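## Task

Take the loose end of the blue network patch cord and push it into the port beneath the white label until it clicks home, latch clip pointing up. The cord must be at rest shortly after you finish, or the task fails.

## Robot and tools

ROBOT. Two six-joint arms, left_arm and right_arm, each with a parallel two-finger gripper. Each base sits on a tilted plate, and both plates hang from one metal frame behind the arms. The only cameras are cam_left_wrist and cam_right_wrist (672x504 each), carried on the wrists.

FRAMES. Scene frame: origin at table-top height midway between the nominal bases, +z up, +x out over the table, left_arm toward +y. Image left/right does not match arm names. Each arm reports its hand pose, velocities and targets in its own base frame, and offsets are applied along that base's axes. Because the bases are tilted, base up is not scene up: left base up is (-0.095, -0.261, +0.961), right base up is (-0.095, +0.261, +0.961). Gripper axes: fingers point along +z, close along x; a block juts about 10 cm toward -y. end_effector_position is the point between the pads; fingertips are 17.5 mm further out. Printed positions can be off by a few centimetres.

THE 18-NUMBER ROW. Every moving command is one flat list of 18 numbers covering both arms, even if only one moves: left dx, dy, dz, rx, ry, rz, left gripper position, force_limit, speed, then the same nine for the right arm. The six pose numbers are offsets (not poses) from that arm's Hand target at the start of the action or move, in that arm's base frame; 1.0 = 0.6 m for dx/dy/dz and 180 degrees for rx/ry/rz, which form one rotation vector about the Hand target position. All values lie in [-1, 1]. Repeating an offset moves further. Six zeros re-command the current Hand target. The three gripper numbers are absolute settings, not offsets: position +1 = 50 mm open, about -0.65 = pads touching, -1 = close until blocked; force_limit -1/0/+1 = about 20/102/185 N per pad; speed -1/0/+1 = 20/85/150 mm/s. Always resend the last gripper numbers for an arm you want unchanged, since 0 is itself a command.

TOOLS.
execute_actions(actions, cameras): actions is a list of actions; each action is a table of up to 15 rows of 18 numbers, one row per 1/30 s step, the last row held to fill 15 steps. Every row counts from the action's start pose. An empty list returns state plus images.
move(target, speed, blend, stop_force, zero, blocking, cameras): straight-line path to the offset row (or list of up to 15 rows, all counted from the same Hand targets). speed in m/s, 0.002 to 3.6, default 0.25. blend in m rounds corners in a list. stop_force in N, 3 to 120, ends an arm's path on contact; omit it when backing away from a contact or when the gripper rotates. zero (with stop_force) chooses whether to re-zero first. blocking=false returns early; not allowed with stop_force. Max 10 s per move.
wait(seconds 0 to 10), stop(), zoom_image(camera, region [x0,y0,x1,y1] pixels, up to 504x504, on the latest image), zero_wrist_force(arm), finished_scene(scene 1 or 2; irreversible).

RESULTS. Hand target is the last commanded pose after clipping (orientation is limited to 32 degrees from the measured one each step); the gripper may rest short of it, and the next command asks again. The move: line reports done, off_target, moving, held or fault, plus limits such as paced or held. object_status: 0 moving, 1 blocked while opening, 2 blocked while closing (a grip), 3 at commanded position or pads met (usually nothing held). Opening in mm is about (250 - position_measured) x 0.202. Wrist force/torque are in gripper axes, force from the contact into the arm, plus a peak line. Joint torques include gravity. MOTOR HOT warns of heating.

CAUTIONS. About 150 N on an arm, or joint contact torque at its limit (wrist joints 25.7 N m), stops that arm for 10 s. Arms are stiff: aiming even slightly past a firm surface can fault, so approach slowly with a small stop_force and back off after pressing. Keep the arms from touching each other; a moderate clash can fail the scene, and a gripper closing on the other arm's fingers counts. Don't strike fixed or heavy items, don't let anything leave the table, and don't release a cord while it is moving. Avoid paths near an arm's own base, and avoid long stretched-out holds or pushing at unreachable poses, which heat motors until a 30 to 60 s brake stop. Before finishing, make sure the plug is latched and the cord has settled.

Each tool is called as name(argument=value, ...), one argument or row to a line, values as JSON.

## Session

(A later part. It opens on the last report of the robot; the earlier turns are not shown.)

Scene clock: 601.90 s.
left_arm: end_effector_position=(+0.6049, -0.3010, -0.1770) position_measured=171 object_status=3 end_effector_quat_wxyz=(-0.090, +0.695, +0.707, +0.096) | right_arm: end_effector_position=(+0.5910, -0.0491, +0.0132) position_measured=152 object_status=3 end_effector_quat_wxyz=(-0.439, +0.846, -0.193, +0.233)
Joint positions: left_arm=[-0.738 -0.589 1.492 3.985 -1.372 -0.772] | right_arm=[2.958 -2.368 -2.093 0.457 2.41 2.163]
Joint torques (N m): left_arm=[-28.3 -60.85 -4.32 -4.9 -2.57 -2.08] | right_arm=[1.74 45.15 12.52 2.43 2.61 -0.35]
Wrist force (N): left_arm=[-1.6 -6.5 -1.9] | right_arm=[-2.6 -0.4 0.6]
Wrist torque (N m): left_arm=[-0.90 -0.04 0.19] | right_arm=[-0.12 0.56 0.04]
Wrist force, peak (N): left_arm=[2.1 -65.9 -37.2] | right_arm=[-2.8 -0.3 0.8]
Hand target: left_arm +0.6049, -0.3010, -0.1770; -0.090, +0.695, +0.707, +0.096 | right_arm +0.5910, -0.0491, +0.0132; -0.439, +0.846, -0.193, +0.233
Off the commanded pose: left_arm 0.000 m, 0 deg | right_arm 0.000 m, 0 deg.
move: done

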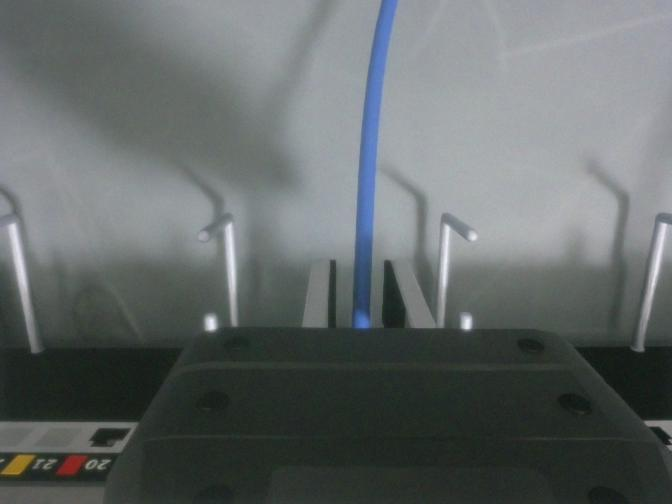

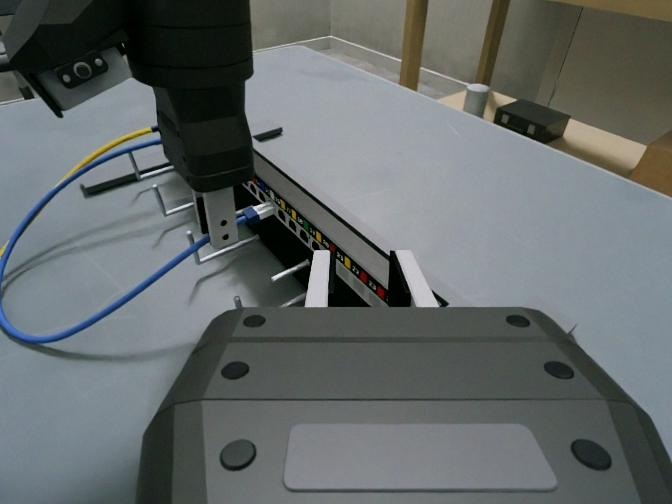

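move(
  target=[
    [0,0,0,0,0,0,-0.12,-0.6,-1,0.03,-0.05,0.15,0,0,0,1,-0.7,-0.5],
    [0,0,0,0,0,0,-0.12,-0.6,-1,0.1345,0.0907,0.1218,-0.3846,0.1442,0.1073,1,-0.7,-0.5],
  ],
  speed=0.2,
  cameras=["all"],
)

Scene clock: 623.93 s.
left_arm: end_effector_position=(+0.6049, -0.3010, -0.1770) position_measured=171 object_status=3 end_effector_quat_wxyz=(-0.090, +0.695, +0.707, +0.096) | right_arm: end_effector_position=(+0.6717, +0.0053, +0.0863) position_measured=3 object_status=3 end_effector_quat_wxyz=(+0.134, +0.990, +0.019, +0.045)
Joint positions: left_arm=[-0.738 -0.589 1.492 3.985 -1.372 -0.772] | right_arm=[3.461 -2.066 -1.616 -1.024 1.288 1.851]
Joint torques (N m): left_arm=[-27.94 -61.17 -4.76 -4.82 -2.32 -2] | right_arm=[22.3 32.15 29.15 1.91 -1.38 1.2]
Wrist force (N): left_arm=[-1.7 -7.1 -1.9] | right_arm=[-1.3 -0.2 -2.1]
Wrist torque (N m): left_arm=[-0.99 -0.03 0.19] | right_arm=[0.07 0.10 -0.25]
Wrist force, peak (N): left_arm=[-2.0 -7.1 -2.3] | right_arm=[-3.5 1.1 2.0]
Hand target: left_arm +0.6049, -0.3010, -0.1770; -0.090, +0.695, +0.707, +0.096 | right_arm +0.6717, +0.0053, +0.0863; +0.134, +0.990, +0.019, +0.045
Off the commanded pose: left_arm 0.000 m, 0 deg | right_arm 0.000 m, 0 deg.
move: done

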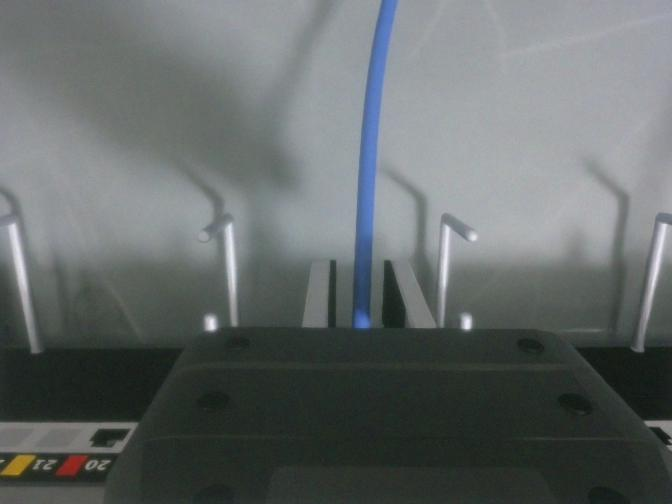

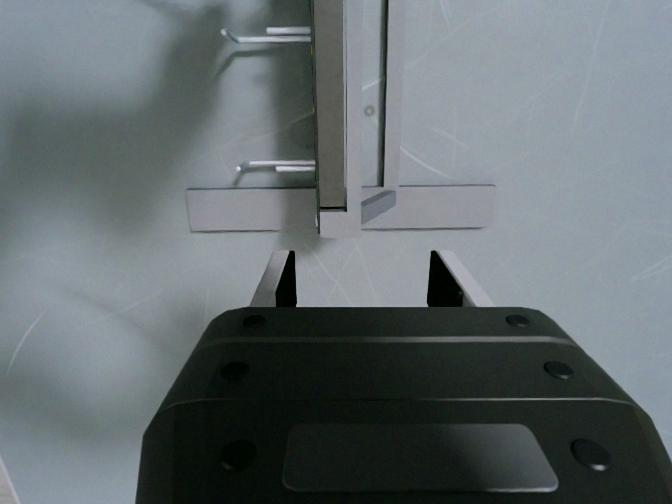

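move(
  target=[0,0,0,0,0,0,-0.12,-0.6,-1,0.0142,-0.0725,-0.2652,0,0,0,1,-0.7,-0.5],
  speed=0.06,
  stop_force=7,
  cameras=["all"],
)

Scene clock: 633.27 s.
left_arm: end_effector_position=(+0.6049, -0.3010, -0.1770) position_measured=171 object_status=3 end_effector_quat_wxyz=(-0.090, +0.695, +0.707, +0.096) | right_arm: end_effector_position=(+0.6784, -0.0294, -0.0408) position_measured=3 object_status=3 end_effector_quat_wxyz=(+0.134, +0.990, +0.019, +0.044)
Joint positions: left_arm=[-0.738 -0.589 1.492 3.985 -1.372 -0.772] | right_arm=[3.406 -2.263 -1.687 -0.74 1.289 1.794]
Joint torques (N m): left_arm=[-27.7 -60.67 -5.26 -4.78 -2.06 -1.9] | right_arm=[22.77 54.17 24.64 1.7 -0.52 1.18]
Wrist force (N): left_arm=[-1.9 -6.7 -2.1] | right_arm=[-1.1 -0.1 -2.2]
Wrist torque (N m): left_arm=[-0.93 0.01 0.19] | right_arm=[0.08 0.05 -0.26]
Wrist force, peak (N): left_arm=[-1.8 -7.1 -2.2] | right_arm=[-1.3 -0.4 -3.1]
Hand target: left_arm +0.6049, -0.3010, -0.1770; -0.090, +0.695, +0.707, +0.096 | right_arm +0.6784, -0.0294, -0.0408; +0.134, +0.990, +0.019, +0.045 (not the last commanded pose)
Off the commanded pose: left_arm 0.000 m, 0 deg | right_arm 0.033 m, 0 deg.
move: held (right_arm; a check stopped the path); limits=held
pose unreachable (right arm): on one or more control steps of this call, first in action 0 (counted from 0), this arm could not follow its commanded pose, so it was not sent that pose on those steps. It may still have moved: this result reports where it is.
cause: moving toward the commanded pose would bring a part of the arm too close to another arm (a part of this arm just beyond joint 3 (elbow) and a part of the left arm just beyond its joint 3 (elbow), along the way the arms are being sent, or toward where that arm still pushes).

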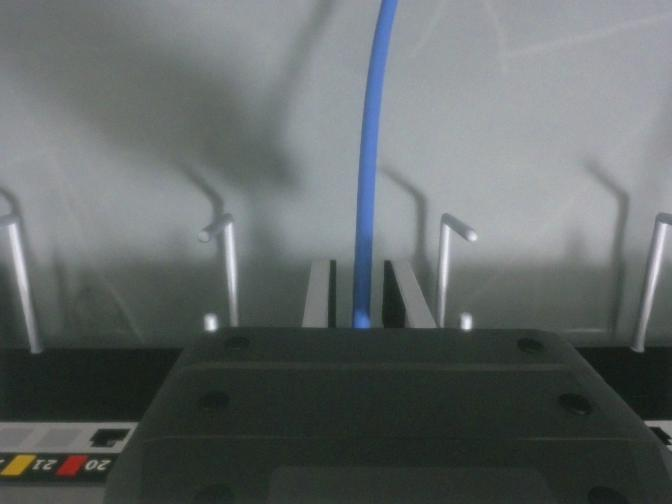

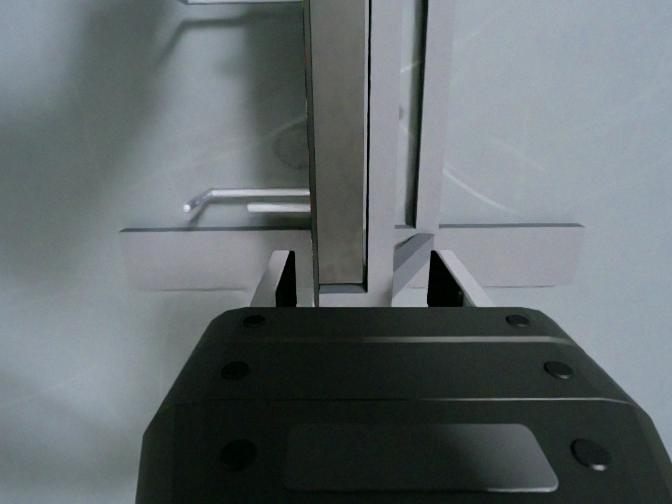

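move(
  target=[
    [0,0,0,0,0,0,-0.12,-0.6,-1,0.0008,-0.029,0.008,0,0,0,1,-0.7,-0.5],
    [0,0,0,0,0,0,-0.12,-0.6,-1,0.006,-0.0433,-0.0448,0,0,0,1,-0.7,-0.5],
  ],
  speed=0.05,
  stop_force=7,
  cameras=["cam_right_wrist"],
)

Scene clock: 638.17 s.
left_arm: end_effector_position=(+0.6049, -0.3010, -0.1770) position_measured=171 object_status=3 end_effector_quat_wxyz=(-0.090, +0.695, +0.707, +0.096) | right_arm: end_effector_position=(+0.6820, -0.0554, -0.0677) position_measured=3 object_status=3 end_effector_quat_wxyz=(+0.134, +0.990, +0.019, +0.045)
Joint positions: left_arm=[-0.738 -0.589 1.492 3.985 -1.372 -0.772] | right_arm=[3.365 -2.317 -1.684 -0.678 1.29 1.751]
Joint torques (N m): left_arm=[-27.15 -60.83 -5.28 -4.6 -1.71 -1.94] | right_arm=[7.56 36.61 23.74 4.44 1.42 -1.83]
Wrist force (N): left_arm=[-2.0 -6.4 -2.3] | right_arm=[-1.1 0.0 -2.1]
Wrist torque (N m): left_arm=[-0.88 0.02 0.19] | right_arm=[0.09 0.05 -0.15]
Wrist force, peak (N): left_arm=[-2.1 -7.1 -2.1] | right_arm=[-1.1 0.4 -2.9]
Hand target: left_arm +0.6049, -0.3010, -0.1770; -0.090, +0.695, +0.707, +0.096 | right_arm +0.6820, -0.0554, -0.0677; +0.134, +0.990, +0.019, +0.045
Off the commanded pose: left_arm 0.000 m, 0 deg | right_arm 0.000 m, 0 deg.
move: done
Images, in order (width x height): cam_right_wrist 672x504.

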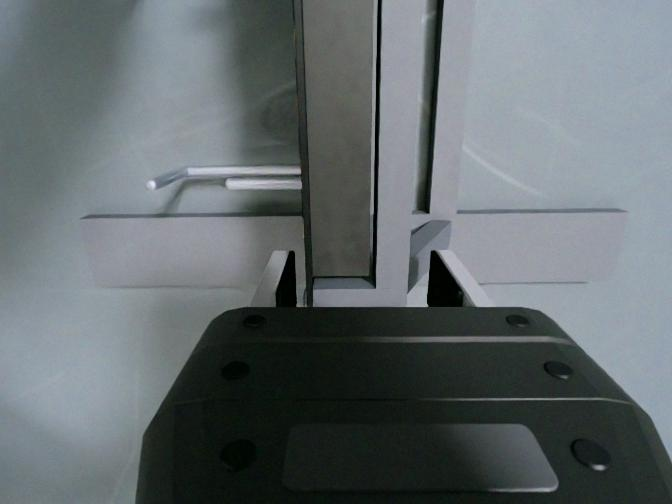

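move(
  target=[0,0,0,0,0,0,-0.12,-0.6,-1,-0.003,0,0,0,0,0,1,-1,-1],
  speed=0.02,
)

move(
  target=[0,0,0,0,0,0,-0.12,-0.6,-1,0,0,0,0,0,0,-1,-0.95,-1],
  cameras=["all"],
)

Scene clock: 641.30 s.
left_arm: end_effector_position=(+0.6049, -0.3010, -0.1770) position_measured=171 object_status=3 end_effector_quat_wxyz=(-0.090, +0.695, +0.707, +0.096) | right_arm: end_effector_position=(+0.6802, -0.0554, -0.0677) position_measured=3 object_status=3 end_effector_quat_wxyz=(+0.134, +0.990, +0.019, +0.044)
Joint positions: left_arm=[-0.738 -0.589 1.492 3.985 -1.372 -0.772] | right_arm=[3.366 -2.314 -1.69 -0.675 1.29 1.752]
Joint torques (N m): left_arm=[-29.17 -59.94 -6.02 -4.79 -1.56 -1.9] | right_arm=[23.18 54.94 7.92 4.42 0.68 1.14]
Wrist force (N): left_arm=[-1.9 -7.0 -2.4] | right_arm=[-1.3 -0.2 -2.4]
Wrist torque (N m): left_arm=[-0.97 0.00 0.18] | right_arm=[0.06 0.09 -0.24]
Wrist force, peak (N): left_arm=[-1.8 -7.1 -2.1] | right_arm=[-1.5 -0.2 -2.4]
Hand target: left_arm +0.6049, -0.3010, -0.1770; -0.090, +0.695, +0.707, +0.096 | right_arm +0.6802, -0.0554, -0.0677; +0.134, +0.990, +0.019, +0.045
Off the commanded pose: left_arm 0.000 m, 0 deg | right_arm 0.000 m, 0 deg.
move: done

Scene clock: 642.43 s.
left_arm: end_effector_position=(+0.6049, -0.3010, -0.1770) position_measured=171 object_status=3 end_effector_quat_wxyz=(-0.090, +0.695, +0.707, +0.096) | right_arm: end_effector_position=(+0.6800, -0.0554, -0.0678) position_measured=92 object_status=2 end_effector_quat_wxyz=(+0.134, +0.990, +0.019, +0.044)
Joint positions: left_arm=[-0.738 -0.589 1.492 3.985 -1.372 -0.772] | right_arm=[3.366 -2.314 -1.69 -0.676 1.29 1.752]
Joint torques (N m): left_arm=[-28.45 -61.1 -4.65 -4.6 -1.48 -1.99] | right_arm=[22.97 49.16 28.07 14.47 -0.98 1.18]
Wrist force (N): left_arm=[-1.9 -6.6 -2.2] | right_arm=[-49.2 2.8 -35.2]
Wrist torque (N m): left_arm=[-0.92 0.01 0.19] | right_arm=[0.23 -0.63 -0.59]
Wrist force, peak (N): left_arm=[-1.7 -7.0 -2.4] | right_arm=[-49.3 2.8 -35.4]
Hand target: left_arm +0.6049, -0.3010, -0.1770; -0.090, +0.695, +0.707, +0.096 | right_arm +0.6799, -0.0555, -0.0678; +0.134, +0.990, +0.019, +0.044 (last step not sent: back at the drive's target)
Off the commanded pose: left_arm 0.000 m, 0 deg | right_arm 0.000 m, 0 deg.
move: held (right_arm); limits=held
pose unreachable (right arm): on one or more control steps of this call, first in action 0 (counted from 0), this arm could not follow its commanded pose, so it was not sent that pose on those steps. On the call's last step it was still not sent that pose. It may still have moved: this result reports where it is.
cause: moving toward the commanded pose would bring a part of the arm too close to another arm (a part of this arm just beyond joint 3 (elbow) and a part of the left arm just beyond its joint 3 (elbow), along the way the arms are being sent, or toward where that arm still pushes).

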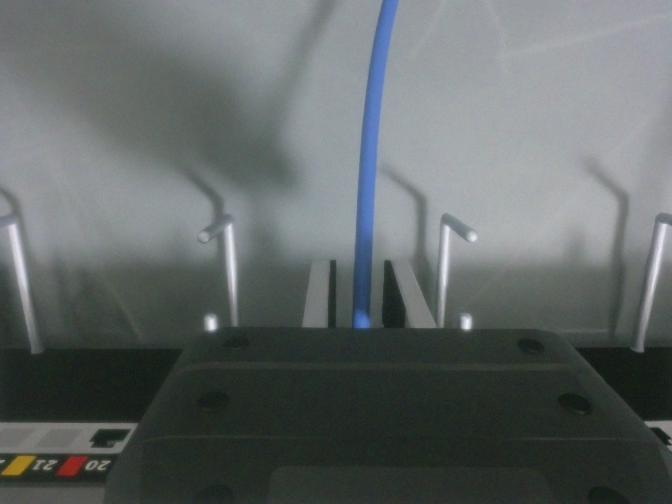

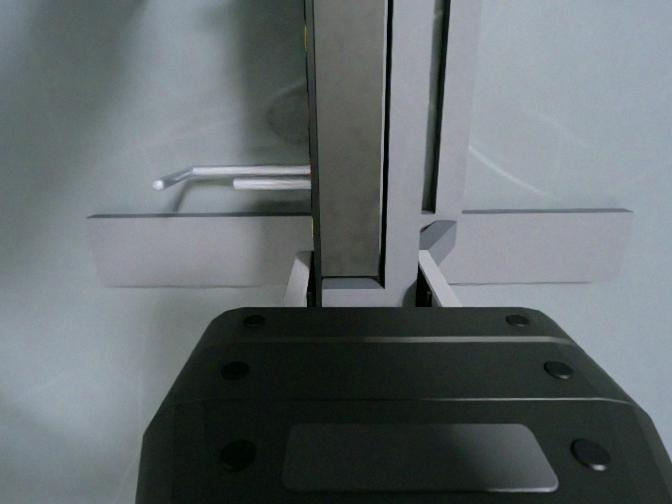

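move(
  target=[
    [0.047,0,0.004,0,0,0,-0.12,-0.6,-1,0,0,0,0,0,0,-1,-0.95,-1],
    [0.047,0,0.004,0,0,0,-1,-0.5,-1,0,0,0,0,0,0,-1,-0.95,-1],
  ],
  speed=0.05,
  cameras=["cam_left_wrist"],
)

Scene clock: 647.37 s.
left_arm: end_effector_position=(+0.6049, -0.3010, -0.1770) position_measured=171 object_status=3 end_effector_quat_wxyz=(-0.090, +0.695, +0.707, +0.096) | right_arm: end_effector_position=(+0.6799, -0.0555, -0.0678) position_measured=92 object_status=2 end_effector_quat_wxyz=(+0.134, +0.990, +0.019, +0.044)
Joint positions: left_arm=[-0.738 -0.589 1.492 3.985 -1.372 -0.772] | right_arm=[3.366 -2.314 -1.69 -0.676 1.29 1.752]
Joint torques (N m): left_arm=[-27.44 -60.19 -5.01 -4.88 -1.38 -1.98] | right_arm=[22.63 49.44 27.91 12.77 -1.07 1.22]
Wrist force (N): left_arm=[-2.1 -6.7 -2.1] | right_arm=[-49.6 3.2 -35.4]
Wrist torque (N m): left_arm=[-0.92 0.04 0.19] | right_arm=[0.29 -0.64 -0.59]
Wrist force, peak (N): left_arm=[-1.9 -7.0 -2.5] | right_arm=[-49.7 3.2 -35.5]
Hand target: left_arm +0.6049, -0.3010, -0.1770; -0.090, +0.695, +0.707, +0.096 (not the last commanded pose) | right_arm +0.6799, -0.0555, -0.0678; +0.134, +0.990, +0.019, +0.044 (last step not sent: back at the drive's target)
Tool commands: left_gripper/position=-0.12 left_gripper/force_limit=-0.6 left_gripper/speed=-1.0 right_gripper/position=-1.0 right_gripper/force_limit=-0.95 right_gripper/speed=-1.0
Off the commanded pose: left_arm 0.028 m, 0 deg | right_arm 0.000 m, 0 deg.
held back during your reply time or a wait (right arm), on 90 control steps: a part of the arm was too close to another arm, or the arm's last command would have brought one too close.
move: held (left_arm; a check stopped the path), held (right_arm); path passed 0 of 2 targets; target 2's new numbers were not sent; limits=held
pose unreachable (left arm): on one or more control steps of this call, first in action 0 (counted from 0), this arm could not follow its commanded pose, so it was not sent that pose on those steps. It may still have moved: this result reports where it is.
cause: moving toward the commanded pose would bring a part of the arm too close to another arm (a part of this arm just beyond joint 3 (elbow) and a part of the right arm just beyond its joint 3 (elbow), at the place that arm is still heading or pushing toward).
pose unreachable (right arm): on one or more control steps of this call, first in action 0 (counted from 0), this arm could not follow its commanded pose, so it was not sent that pose on those steps. On the call's last step it was still not sent that pose. It may still have moved: this result reports where it is.
cause: moving toward the commanded pose would bring a part of the arm too close to another arm (a part of this arm just beyond joint 3 (elbow) and a part of the left arm just beyond its joint 3 (elbow), along the way the arms are being sent, or toward where that arm still pushes).
Images, in order (width x height): cam_left_wrist 672x504.

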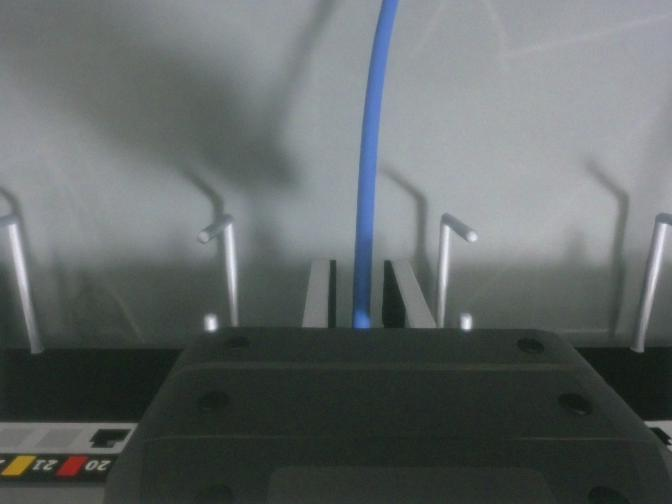

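move(
  target=[
    [0,0,0,0,0,0,-0.12,-0.6,-1,0,0,0,0,0,0,1,-0.95,-1],
  ],
)

move(
  target=[0,0,0,0,0,0,-0.12,-0.6,-1,0.002,-0.02,0,0.1935,0.0096,0.0163,1,-0.95,-1],
  speed=0.1,
  cameras=["all"],
)

Scene clock: 653.30 s.
left_arm: end_effector_position=(+0.6049, -0.3010, -0.1770) position_measured=171 object_status=3 end_effector_quat_wxyz=(-0.090, +0.695, +0.707, +0.096) | right_arm: end_effector_position=(+0.6800, -0.0554, -0.0678) position_measured=3 object_status=3 end_effector_quat_wxyz=(+0.134, +0.990, +0.019, +0.044)
Joint positions: left_arm=[-0.738 -0.589 1.492 3.985 -1.372 -0.772] | right_arm=[3.366 -2.314 -1.69 -0.676 1.29 1.752]
Joint torques (N m): left_arm=[-29.1 -59.27 -6.09 -4.72 -1.26 -1.83] | right_arm=[21.85 48.98 10.53 1.76 -1.18 1.22]
Wrist force (N): left_arm=[-1.6 -6.6 -2.3] | right_arm=[-1.2 1.0 -2.1]
Wrist torque (N m): left_arm=[-0.90 -0.06 0.18] | right_arm=[0.26 0.08 -0.24]
Wrist force, peak (N): left_arm=[-1.8 -7.1 -2.3] | right_arm=[-49.7 3.0 -35.7]
Hand target: left_arm +0.6049, -0.3010, -0.1770; -0.090, +0.695, +0.707, +0.096 | right_arm +0.6799, -0.0555, -0.0678; +0.134, +0.990, +0.019, +0.044
Off the commanded pose: left_arm 0.000 m, 0 deg | right_arm 0.000 m, 0 deg.
held back during your reply time or a wait (right arm), on 90 control steps: a part of the arm was too close to another arm, or the arm's last command would have brought one too close.
move: done; limits=held
pose unreachable (right arm): on one or more control steps of this call, first in action 0 (counted from 0), this arm could not follow its commanded pose, so it was not sent that pose on those steps. It may still have moved: this result reports where it is.
cause: moving toward the commanded pose would bring a part of the arm too close to another arm (a part of this arm just beyond joint 3 (elbow) and a part of the left arm just beyond its joint 3 (elbow), 3 mm apart when this arm was first held).

Scene clock: 656.80 s.
left_arm: end_effector_position=(+0.6049, -0.3010, -0.1770) position_measured=171 object_status=3 end_effector_quat_wxyz=(-0.090, +0.695, +0.707, +0.096) | right_arm: end_effector_position=(+0.6811, -0.0674, -0.0678) position_measured=3 object_status=3 end_effector_quat_wxyz=(-0.170, +0.984, +0.032, +0.036)
Joint positions: left_arm=[-0.738 -0.589 1.492 3.985 -1.372 -0.772] | right_arm=[3.11 -2.37 -1.598 -0.691 1.916 1.484]
Joint torques (N m): left_arm=[-27.42 -60.19 -5.52 -4.68 -1.3 -1.75] | right_arm=[6.21 39.86 22.5 1.56 2.66 -1.99]
Wrist force (N): left_arm=[-2.0 -6.7 -2.5] | right_arm=[-1.4 0.9 -0.8]
Wrist torque (N m): left_arm=[-0.93 0.03 0.18] | right_arm=[0.17 0.21 -0.02]
Wrist force, peak (N): left_arm=[-1.8 -7.1 -2.4] | right_arm=[-1.2 0.9 -2.3]
Hand target: left_arm +0.6049, -0.3010, -0.1770; -0.090, +0.695, +0.707, +0.096 | right_arm +0.6811, -0.0675, -0.0678; -0.170, +0.984, +0.032, +0.036
Off the commanded pose: left_arm 0.000 m, 0 deg | right_arm 0.000 m, 0 deg.
move: done

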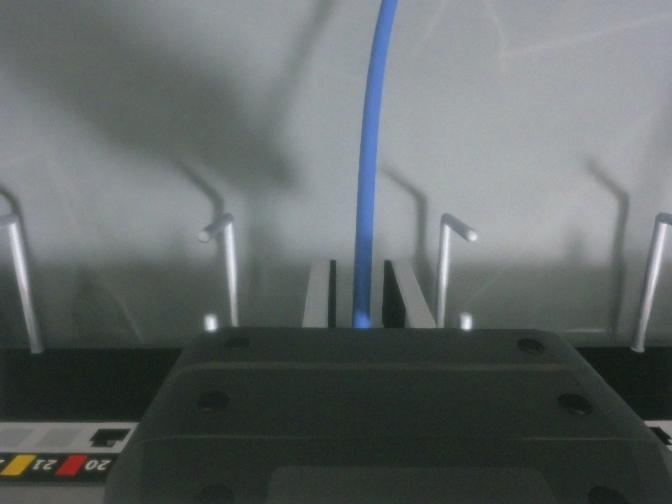

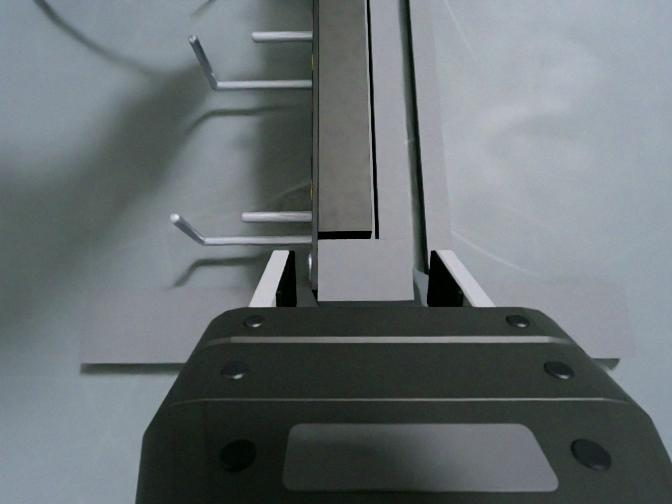

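move(
  target=[0,0,0,0,0,0,-0.12,-0.6,-1,0,0,0,0,0,0,-1,-0.7,-1],
)

move(
  target=[0.047,0,0.004,0,0,0,-0.12,-0.6,-1,0,0,0,0,0,0,-1,-0.7,-1],
  speed=0.05,
  cameras=["all"],
)

zoom_image(
  camera="cam_left_wrist",
  region=[270, 200, 450, 340],
)

Scene clock: 660.53 s.
left_arm: end_effector_position=(+0.6049, -0.3010, -0.1770) position_measured=171 object_status=3 end_effector_quat_wxyz=(-0.090, +0.695, +0.707, +0.096) | right_arm: end_effector_position=(+0.6812, -0.0675, -0.0678) position_measured=77 object_status=2 end_effector_quat_wxyz=(-0.170, +0.984, +0.032, +0.036)
Joint positions: left_arm=[-0.738 -0.589 1.492 3.985 -1.372 -0.772] | right_arm=[3.109 -2.37 -1.598 -0.691 1.916 1.483]
Joint torques (N m): left_arm=[-28.28 -60.91 -5.45 -4.64 -1.37 -1.81] | right_arm=[7.18 39.81 5.53 2.77 1.82 -0.42]
Wrist force (N): left_arm=[-1.8 -6.8 -2.1] | right_arm=[-5.0 -1.5 -10.3]
Wrist torque (N m): left_arm=[-0.94 -0.01 0.18] | right_arm=[0.17 0.52 -0.76]
Wrist force, peak (N): left_arm=[-2.1 -7.1 -2.1] | right_arm=[17.3 1.7 2.7]
Hand target: left_arm +0.6049, -0.3010, -0.1770; -0.090, +0.695, +0.707, +0.096 | right_arm +0.6811, -0.0675, -0.0678; -0.170, +0.984, +0.032, +0.036
Off the commanded pose: left_arm 0.000 m, 0 deg | right_arm 0.000 m, 0 deg.
move: done

Scene clock: 661.53 s.
left_arm: end_effector_position=(+0.6331, -0.3010, -0.1746) position_measured=171 object_status=3 end_effector_quat_wxyz=(-0.090, +0.695, +0.707, +0.096) | right_arm: end_effector_position=(+0.6811, -0.0675, -0.0678) position_measured=77 object_status=2 end_effector_quat_wxyz=(-0.170, +0.984, +0.032, +0.036)
Joint positions: left_arm=[-0.712 -0.555 1.403 4.035 -1.367 -0.746] | right_arm=[3.109 -2.37 -1.598 -0.691 1.916 1.483]
Joint torques (N m): left_arm=[-6.34 -36.74 -27.88 -0.74 2.04 2.43] | right_arm=[11.46 39.41 4.78 2.98 -0.1 1.78]
Wrist force (N): left_arm=[-1.7 -6.6 -2.2] | right_arm=[-2.4 -0.7 -11.4]
Wrist torque (N m): left_arm=[-0.91 -0.03 0.07] | right_arm=[0.30 0.46 -0.76]
Wrist force, peak (N): left_arm=[-2.2 -7.0 -3.0] | right_arm=[-2.6 -0.9 -11.6]
Hand target: left_arm +0.6331, -0.3010, -0.1746; -0.090, +0.695, +0.707, +0.096 | right_arm +0.6811, -0.0675, -0.0678; -0.170, +0.984, +0.032, +0.036
Off the commanded pose: left_arm 0.000 m, 0 deg | right_arm 0.000 m, 0 deg.
move: done

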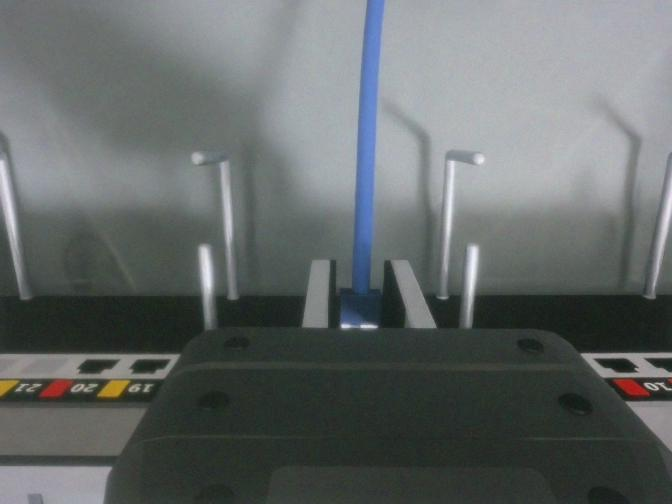

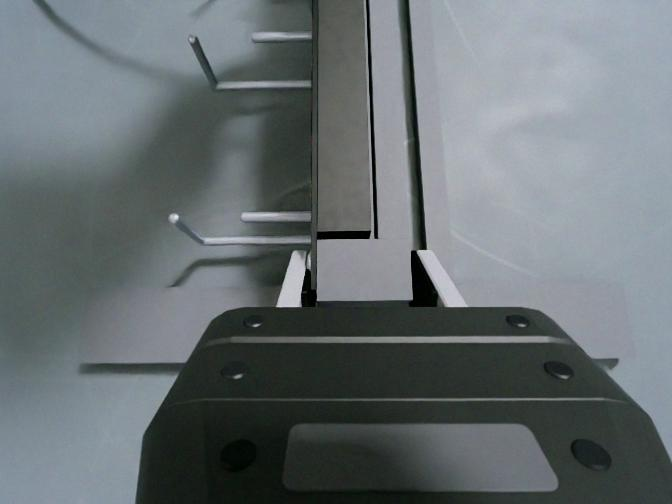

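Scaled by 2.800 from the camera's 672x504 image, which has a finer 960x720 frame.

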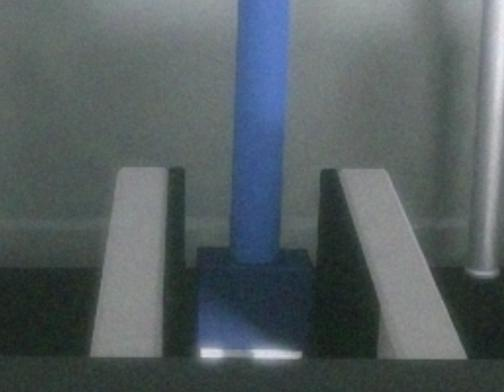

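Panel held. Grip and push.

move(
  target=[0,0,0,0,0,0,-1,-0.5,-1,0,0,0,0,0,0,-1,-0.7,-1],
)

move(
  target=[0.0166,-0.0002,0.0016,0,0,0,-1,-0.5,-1,0,0,0,0,0,0,-1,-0.7,-1],
  speed=0.006,
  stop_force=65,
  cameras=["all"],
)

zoom_image(
  camera="cam_left_wrist",
  region=[270, 200, 450, 340],
)

Scene clock: 664.20 s.
left_arm: end_effector_position=(+0.6331, -0.3010, -0.1746) position_measured=192 object_status=2 end_effector_quat_wxyz=(-0.090, +0.695, +0.707, +0.096) | right_arm: end_effector_position=(+0.6811, -0.0675, -0.0678) position_measured=77 object_status=2 end_effector_quat_wxyz=(-0.170, +0.984, +0.032, +0.036)
Joint positions: left_arm=[-0.712 -0.555 1.403 4.035 -1.367 -0.746] | right_arm=[3.109 -2.37 -1.598 -0.691 1.916 1.483]
Joint torques (N m): left_arm=[-6.3 -37.31 -27.95 -0.6 2.03 2.31] | right_arm=[15.83 40.52 4.44 2.45 -0.12 1.79]
Wrist force (N): left_arm=[-3.4 -6.8 -2.2] | right_arm=[-2.3 -1.1 -11.0]
Wrist torque (N m): left_arm=[-0.91 -0.04 0.10] | right_arm=[0.29 0.46 -0.76]
Wrist force, peak (N): left_arm=[-3.6 -7.1 -2.3] | right_arm=[-2.4 -0.9 -11.7]
Hand target: left_arm +0.6331, -0.3010, -0.1746; -0.090, +0.695, +0.707, +0.096 | right_arm +0.6811, -0.0675, -0.0678; -0.170, +0.984, +0.032, +0.036
Off the commanded pose: left_arm 0.000 m, 0 deg | right_arm 0.000 m, 0 deg.
move: done

Scene clock: 666.07 s.
left_arm: end_effector_position=(+0.6366, -0.3008, -0.1743) position_measured=192 object_status=2 end_effector_quat_wxyz=(-0.091, +0.695, +0.707, +0.096) | right_arm: end_effector_position=(+0.6812, -0.0675, -0.0678) position_measured=77 object_status=2 end_effector_quat_wxyz=(-0.170, +0.984, +0.032, +0.036)
Joint positions: left_arm=[-0.708 -0.55 1.39 4.043 -1.367 -0.742] | right_arm=[3.109 -2.37 -1.598 -0.691 1.916 1.483]
Joint torques (N m): left_arm=[-6.61 -69.44 -24.41 -15.69 12.02 -2.07] | right_arm=[16.19 40.16 4.89 -6.79 2.44 1.72]
Wrist force (N): left_arm=[-4.9 -67.5 -11.2] | right_arm=[29.4 3.9 6.6]
Wrist torque (N m): left_arm=[-1.12 -0.03 0.09] | right_arm=[0.19 1.14 -0.65]
Wrist force, peak (N): left_arm=[-2.7 -74.2 -11.5] | right_arm=[29.9 4.1 7.8]
Hand target: left_arm +0.6369, -0.3010, -0.1743; -0.090, +0.695, +0.707, +0.096 (not the last commanded pose) | right_arm +0.6811, -0.0675, -0.0678; -0.170, +0.984, +0.032, +0.036
Off the commanded pose: left_arm 0.006 m, 0 deg | right_arm 0.000 m, 0 deg.
move: contact (left_arm)

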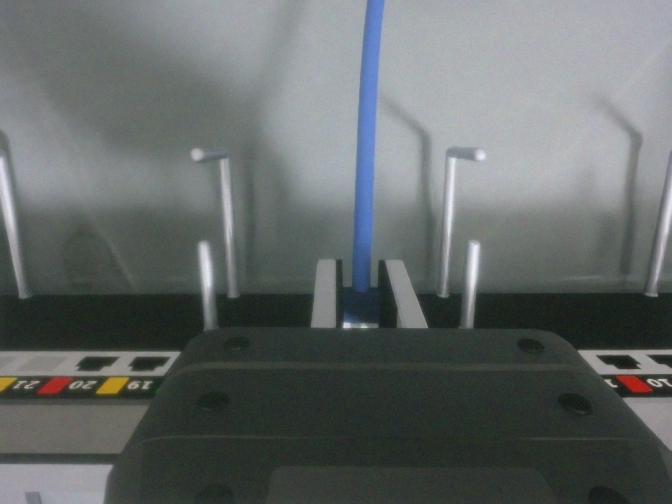

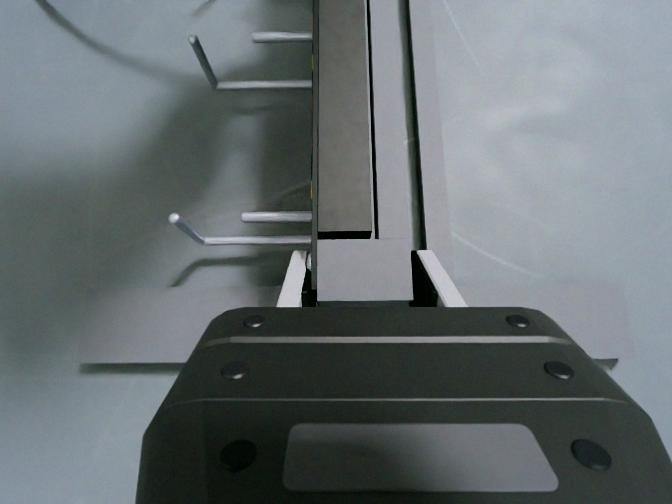

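Scaled by 2.800 from the camera's 672x504 image, which has a finer 960x720 frame.

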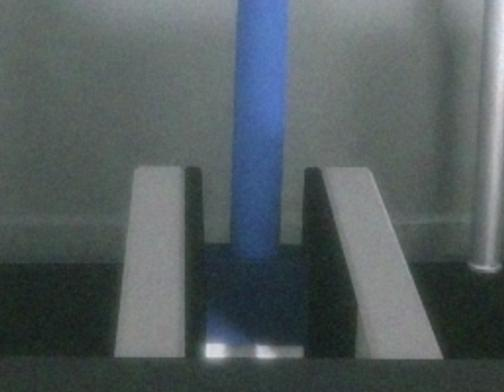

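move(
  target=[
    [0.003,-0.0005,0.002,0,0,0,-1,-0.5,-1,0,0,0,0,0,0,-1,-0.7,-1],
    [0.004,0.0005,-0.0015,0,0,0,-1,-0.5,-1,0,0,0,0,0,0,-1,-0.7,-1],
    [0.005,0.0018,0.0005,0,0,0,-1,-0.5,-1,0,0,0,0,0,0,-1,-0.7,-1],
    [0.006,-0.0018,0.0005,0,0,0,-1,-0.5,-1,0,0,0,0,0,0,-1,-0.7,-1],
    [0.007,0,0.0006,0,0,0,-1,-0.5,-1,0,0,0,0,0,0,-1,-0.7,-1],
  ],
  speed=0.006,
  cameras=["all"],
)

zoom_image(
  camera="cam_left_wrist",
  region=[270, 200, 450, 340],
)

Scene clock: 679.07 s.
left_arm: end_effector_position=(+0.6391, -0.3007, -0.1744) position_measured=192 object_status=2 end_effector_quat_wxyz=(-0.093, +0.695, +0.706, +0.094) | right_arm: end_effector_position=(+0.6812, -0.0675, -0.0678) position_measured=77 object_status=2 end_effector_quat_wxyz=(-0.170, +0.984, +0.032, +0.036)
Joint positions: left_arm=[-0.705 -0.545 1.376 4.056 -1.37 -0.739] | right_arm=[3.109 -2.37 -1.598 -0.691 1.916 1.483]
Joint torques (N m): left_arm=[27.34 -37.2 -45.17 -15.56 11.82 2.66] | right_arm=[15.99 40.58 3.63 -5.83 1.38 0.99]
Wrist force (N): left_arm=[-0.5 -92.0 -44.8] | right_arm=[33.0 5.9 8.1]
Wrist torque (N m): left_arm=[-0.97 0.00 0.04] | right_arm=[0.18 1.17 -0.64]
Wrist force, peak (N): left_arm=[0.1 -94.0 -60.3] | right_arm=[35.3 8.4 11.7]
Hand target: left_arm +0.6411, -0.3010, -0.1739; -0.090, +0.695, +0.707, +0.096 | right_arm +0.6811, -0.0675, -0.0678; -0.170, +0.984, +0.032, +0.036
Off the commanded pose: left_arm 0.002 m, 0 deg | right_arm 0.000 m, 0 deg.
move: done

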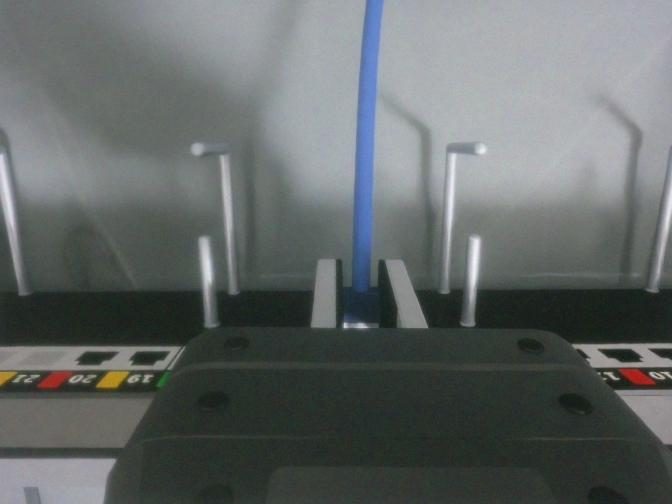

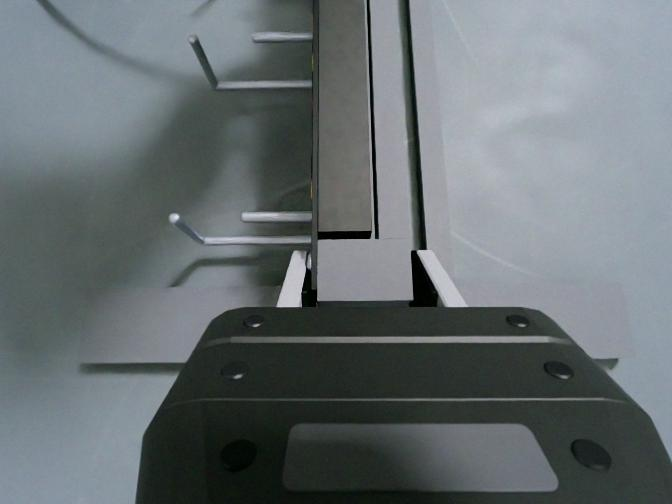

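Scaled by 2.800 from the camera's 672x504 image, which has a finer 960x720 frame.

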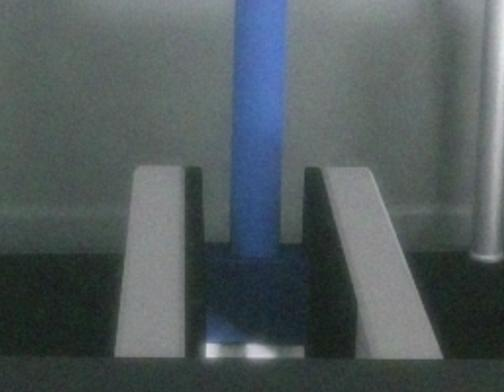

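move(
  target=[
    [-0.004,-0.0002,0.0008,0,0,0,-1,-0.5,-1,0,0,0,0,0,0,-1,-0.7,-1],
    [-0.004,-0.0002,0.0008,0,0,0,-0.12,-0.5,-1,0,0,0,0,0,0,-1,-0.7,-1],
    [-0.06,0,-0.004,0,0,0,-0.12,-0.5,-1,0,0,0,0,0,0,-1,-0.7,-1],
  ],
  speed=0.05,
)

move(
  target=[
    [0,0,0,0,0,0,-0.12,-0.5,-1,0,0,0,0,0,0,1,-0.7,-1],
    [0,0,0,0,0,0,-0.12,-0.5,-1,-0.01,-0.09,0.1,0,0,0,1,-0.7,-1],
  ],
  speed=0.08,
  cameras=["all"],
)

Scene clock: 684.37 s.
left_arm: end_effector_position=(+0.6051, -0.3010, -0.1763) position_measured=171 object_status=3 end_effector_quat_wxyz=(-0.090, +0.695, +0.707, +0.096) | right_arm: end_effector_position=(+0.6811, -0.0675, -0.0678) position_measured=77 object_status=2 end_effector_quat_wxyz=(-0.170, +0.984, +0.032, +0.036)
Joint positions: left_arm=[-0.738 -0.59 1.492 3.986 -1.372 -0.772] | right_arm=[3.109 -2.37 -1.598 -0.691 1.916 1.483]
Joint torques (N m): left_arm=[-27.85 -60.32 -4.59 -4.97 -2.62 -2.12] | right_arm=[15.37 40.7 -3.07 -1.71 0.65 0.36]
Wrist force (N): left_arm=[-0.2 -1.8 -2.2] | right_arm=[16.4 2.6 -6.0]
Wrist torque (N m): left_arm=[-0.15 -0.27 0.18] | right_arm=[0.20 0.94 -0.70]
Wrist force, peak (N): left_arm=[-0.7 -92.1 -45.3] | right_arm=[33.0 5.8 8.3]
Hand target: left_arm +0.6051, -0.3010, -0.1763; -0.090, +0.695, +0.707, +0.096 | right_arm +0.6811, -0.0675, -0.0678; -0.170, +0.984, +0.032, +0.036
Off the commanded pose: left_arm 0.000 m, 0 deg | right_arm 0.000 m, 0 deg.
move: done

Scene clock: 686.77 s.
left_arm: end_effector_position=(+0.6051, -0.3010, -0.1763) position_measured=171 object_status=3 end_effector_quat_wxyz=(-0.090, +0.695, +0.707, +0.096) | right_arm: end_effector_position=(+0.6751, -0.1214, -0.0078) position_measured=3 object_status=3 end_effector_quat_wxyz=(-0.170, +0.984, +0.032, +0.036)
Joint positions: left_arm=[-0.738 -0.59 1.492 3.986 -1.372 -0.772] | right_arm=[3.029 -2.283 -1.554 -0.852 1.919 1.398]
Joint torques (N m): left_arm=[-27.39 -60.31 -4.33 -4.52 -2.71 -2.09] | right_arm=[5.4 57.18 24.47 1.6 2.79 -2.06]
Wrist force (N): left_arm=[0.0 -1.9 -2.4] | right_arm=[-1.5 0.9 -0.7]
Wrist torque (N m): left_arm=[-0.17 -0.29 0.18] | right_arm=[0.16 0.22 -0.02]
Wrist force, peak (N): left_arm=[0.0 -2.1 -2.4] | right_arm=[18.2 2.6 -3.7]
Hand target: left_arm +0.6051, -0.3010, -0.1763; -0.090, +0.695, +0.707, +0.096 | right_arm +0.6751, -0.1215, -0.0078; -0.170, +0.984, +0.032, +0.036
Off the commanded pose: left_arm 0.000 m, 0 deg | right_arm 0.000 m, 0 deg.
move: done

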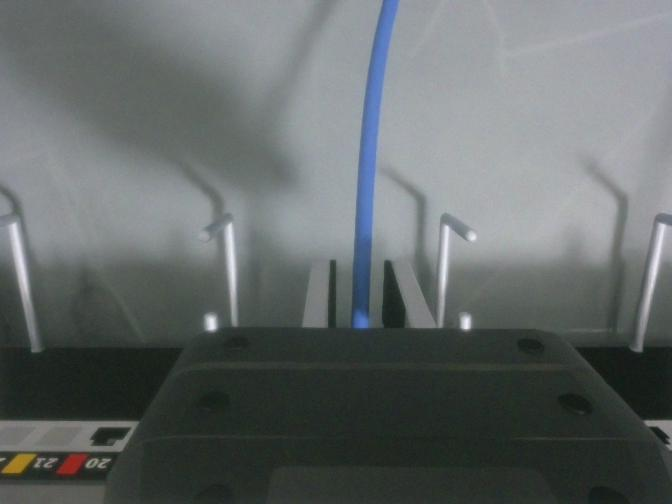

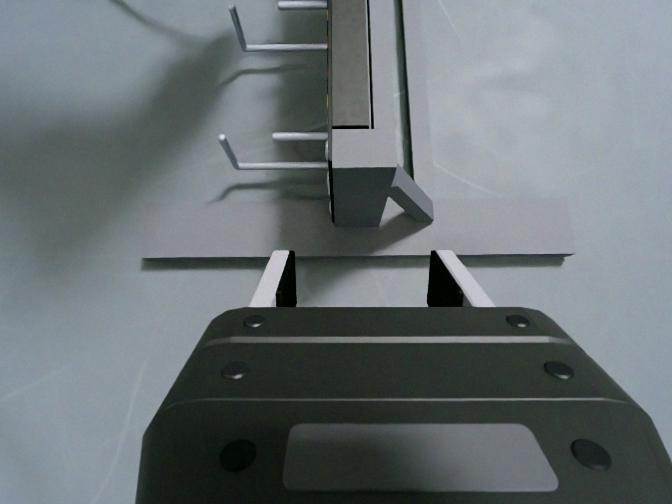

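move(
  target=[-0.07,-0.052,0.19,0,0,0,0.1,-0.5,-1,0,0,0,0,0,0,1,-0.7,-1],
  speed=0.1,
  cameras=["cam_left_wrist"],
)

zoom_image(
  camera="cam_left_wrist",
  region=[270, 200, 470, 340],
)

Scene clock: 690.90 s.
left_arm: end_effector_position=(+0.5631, -0.3321, -0.0624) position_measured=138 object_status=3 end_effector_quat_wxyz=(-0.090, +0.695, +0.707, +0.096) | right_arm: end_effector_position=(+0.6751, -0.1215, -0.0078) position_measured=3 object_status=3 end_effector_quat_wxyz=(-0.170, +0.984, +0.032, +0.036)
Joint positions: left_arm=[-0.813 -0.818 1.564 4.157 -1.386 -0.848] | right_arm=[3.029 -2.283 -1.554 -0.852 1.919 1.398]
Joint torques (N m): left_arm=[-26.37 -55.27 -6.25 -0.73 -2.45 -2.18] | right_arm=[4.91 57.7 24.24 1.46 2.7 -1.91]
Wrist force (N): left_arm=[0.2 -1.6 -2.0] | right_arm=[-1.5 0.7 -0.5]
Wrist torque (N m): left_arm=[-0.12 -0.33 0.18] | right_arm=[0.14 0.22 -0.03]
Wrist force, peak (N): left_arm=[0.3 -2.3 -3.1] | right_arm=[-1.6 1.0 -0.8]
Hand target: left_arm +0.5631, -0.3322, -0.0623; -0.090, +0.695, +0.707, +0.096 | right_arm +0.6751, -0.1215, -0.0078; -0.170, +0.984, +0.032, +0.036
Off the commanded pose: left_arm 0.000 m, 0 deg | right_arm 0.000 m, 0 deg.
move: done
Images, in order (width x height): cam_left_wrist 672x504.

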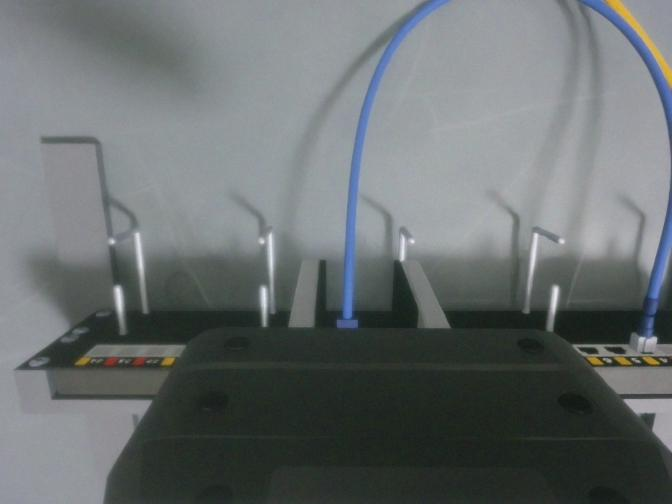

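Scaled by 2.520 from the camera's 672x504 image, which has a finer 960x720 frame.

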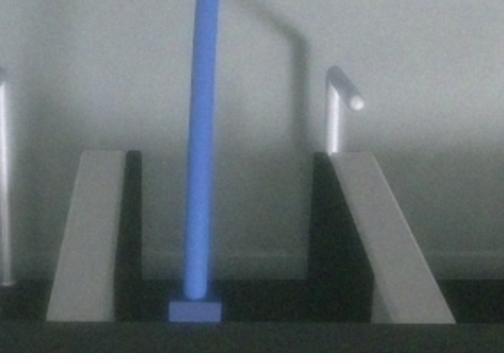

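move(
  target=[-0.16,-0.05,0.2,0,0,0,0.1,-0.5,-1,0,0,0,0,0,0,1,-0.7,-1],
  speed=0.2,
  cameras=["cam_left_wrist"],
)

zoom_image(
  camera="cam_left_wrist",
  region=[320, 180, 420, 280],
)

zoom_image(
  camera="cam_left_wrist",
  region=[480, 180, 580, 280],
)

Scene clock: 694.67 s.
left_arm: end_effector_position=(+0.4671, -0.3622, +0.0576) position_measured=138 object_status=3 end_effector_quat_wxyz=(-0.090, +0.695, +0.707, +0.096) | right_arm: end_effector_position=(+0.6751, -0.1215, -0.0078) position_measured=3 object_status=3 end_effector_quat_wxyz=(-0.170, +0.984, +0.032, +0.036)
Joint positions: left_arm=[-0.958 -1.101 1.673 4.354 -1.415 -0.991] | right_arm=[3.029 -2.283 -1.554 -0.852 1.919 1.398]
Joint torques (N m): left_arm=[-24.68 -45.49 -9.97 -0.76 -2.61 -2.09] | right_arm=[5.33 56.98 24.39 1.52 2.73 -1.8]
Wrist force (N): left_arm=[-0.3 -1.9 -2.3] | right_arm=[-1.5 1.0 -0.5]
Wrist torque (N m): left_arm=[-0.18 -0.26 0.19] | right_arm=[0.18 0.23 -0.03]
Wrist force, peak (N): left_arm=[-0.4 -3.7 -3.6] | right_arm=[-1.7 0.9 -0.7]
Hand target: left_arm +0.4671, -0.3622, +0.0577; -0.090, +0.695, +0.707, +0.096 | right_arm +0.6751, -0.1215, -0.0078; -0.170, +0.984, +0.032, +0.036
Off the commanded pose: left_arm 0.000 m, 0 deg | right_arm 0.000 m, 0 deg.
move: done
Images, in order (width x height): cam_left_wrist 672x504.

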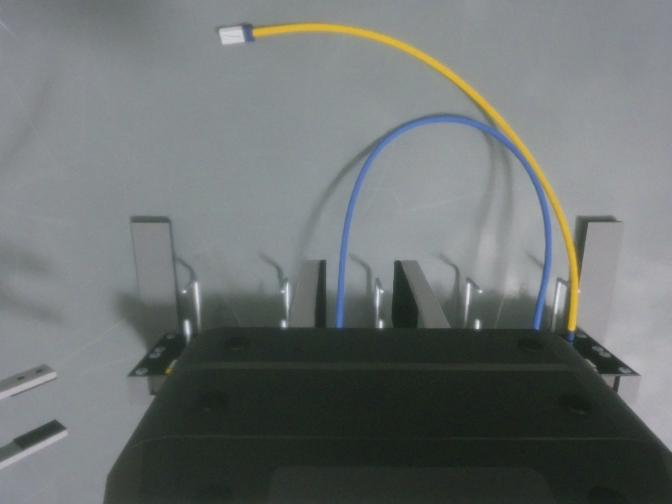

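Scaled by 5.040 from the camera's 672x504 image, which has a finer 960x720 frame.

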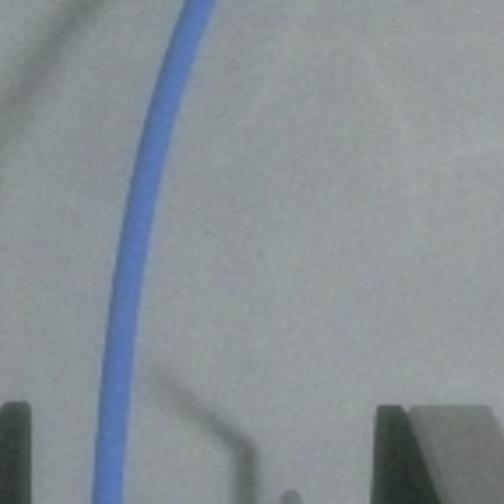

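Scaled by 5.040 from the camera's 672x504 image, which has a finer 960x720 frame.

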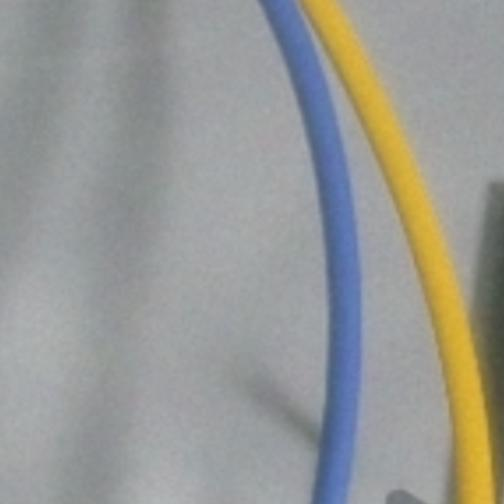

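move(
  target=[0.24,-0.06,0.2,0,0,0,0.1,-0.5,-1,0,0,0,0,0,0,1,-0.7,-1],
  speed=0.2,
  cameras=["cam_left_wrist"],
)

zoom_image(
  camera="cam_left_wrist",
  region=[320, 180, 560, 340],
)

Scene clock: 699.40 s.
left_arm: end_effector_position=(+0.6110, -0.3982, +0.1777) position_measured=138 object_status=3 end_effector_quat_wxyz=(-0.090, +0.695, +0.707, +0.096) | right_arm: end_effector_position=(+0.6751, -0.1215, -0.0078) position_measured=3 object_status=3 end_effector_quat_wxyz=(-0.170, +0.984, +0.032, +0.036)
Joint positions: left_arm=[-0.827 -0.888 1.004 4.789 -1.388 -0.861] | right_arm=[3.029 -2.283 -1.554 -0.852 1.919 1.398]
Joint torques (N m): left_arm=[-5.5 -32.6 -35.29 -0.43 -2.69 2.34] | right_arm=[5.19 55.92 24.32 1.58 2.61 -1.8]
Wrist force (N): left_arm=[0.1 -2.0 -2.3] | right_arm=[-1.6 0.5 -0.6]
Wrist torque (N m): left_arm=[-0.18 -0.33 0.07] | right_arm=[0.10 0.24 -0.03]
Wrist force, peak (N): left_arm=[-0.5 -4.1 -1.7] | right_arm=[-1.9 0.8 -0.5]
Hand target: left_arm +0.6111, -0.3982, +0.1777; -0.090, +0.695, +0.707, +0.096 | right_arm +0.6751, -0.1215, -0.0078; -0.170, +0.984, +0.032, +0.036
Off the commanded pose: left_arm 0.000 m, 0 deg | right_arm 0.000 m, 0 deg.
move: done
Images, in order (width x height): cam_left_wrist 672x504.

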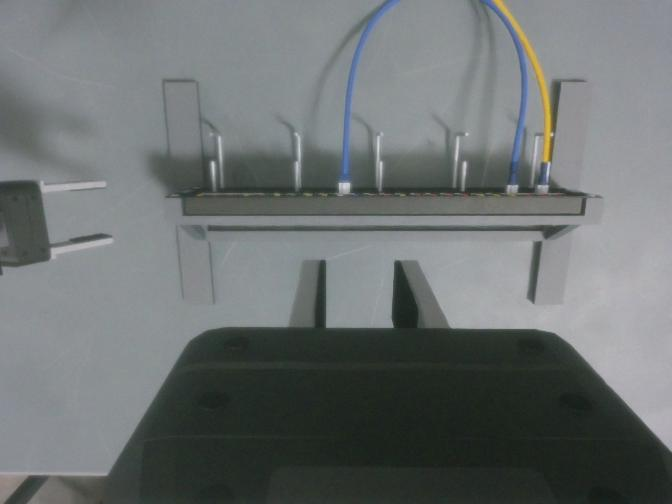

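Scaled by 2.100 from the camera's 672x504 image, which has a finer 960x720 frame.

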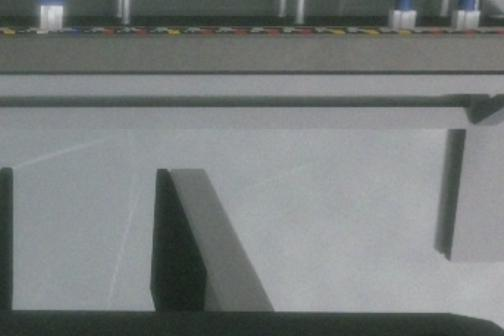

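zoom_image(
  camera="cam_left_wrist",
  region=[320, 160, 370, 210],
)

zoom_image(
  camera="cam_left_wrist",
  region=[500, 160, 550, 210],
)

Scaled by 10.080 from the camera's 672x504 image, which has a finer 960x720 frame.

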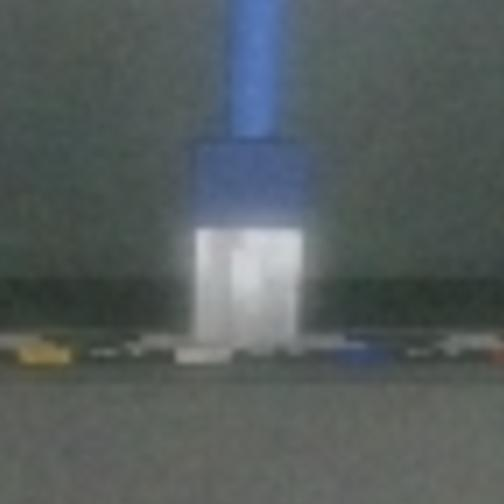

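Scaled by 10.080 from the camera's 672x504 image, which has a finer 960x720 frame.

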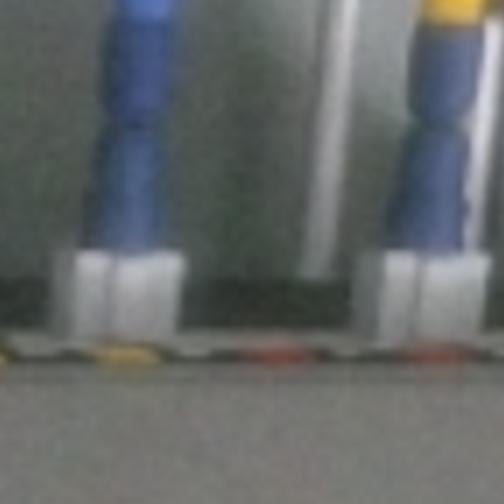

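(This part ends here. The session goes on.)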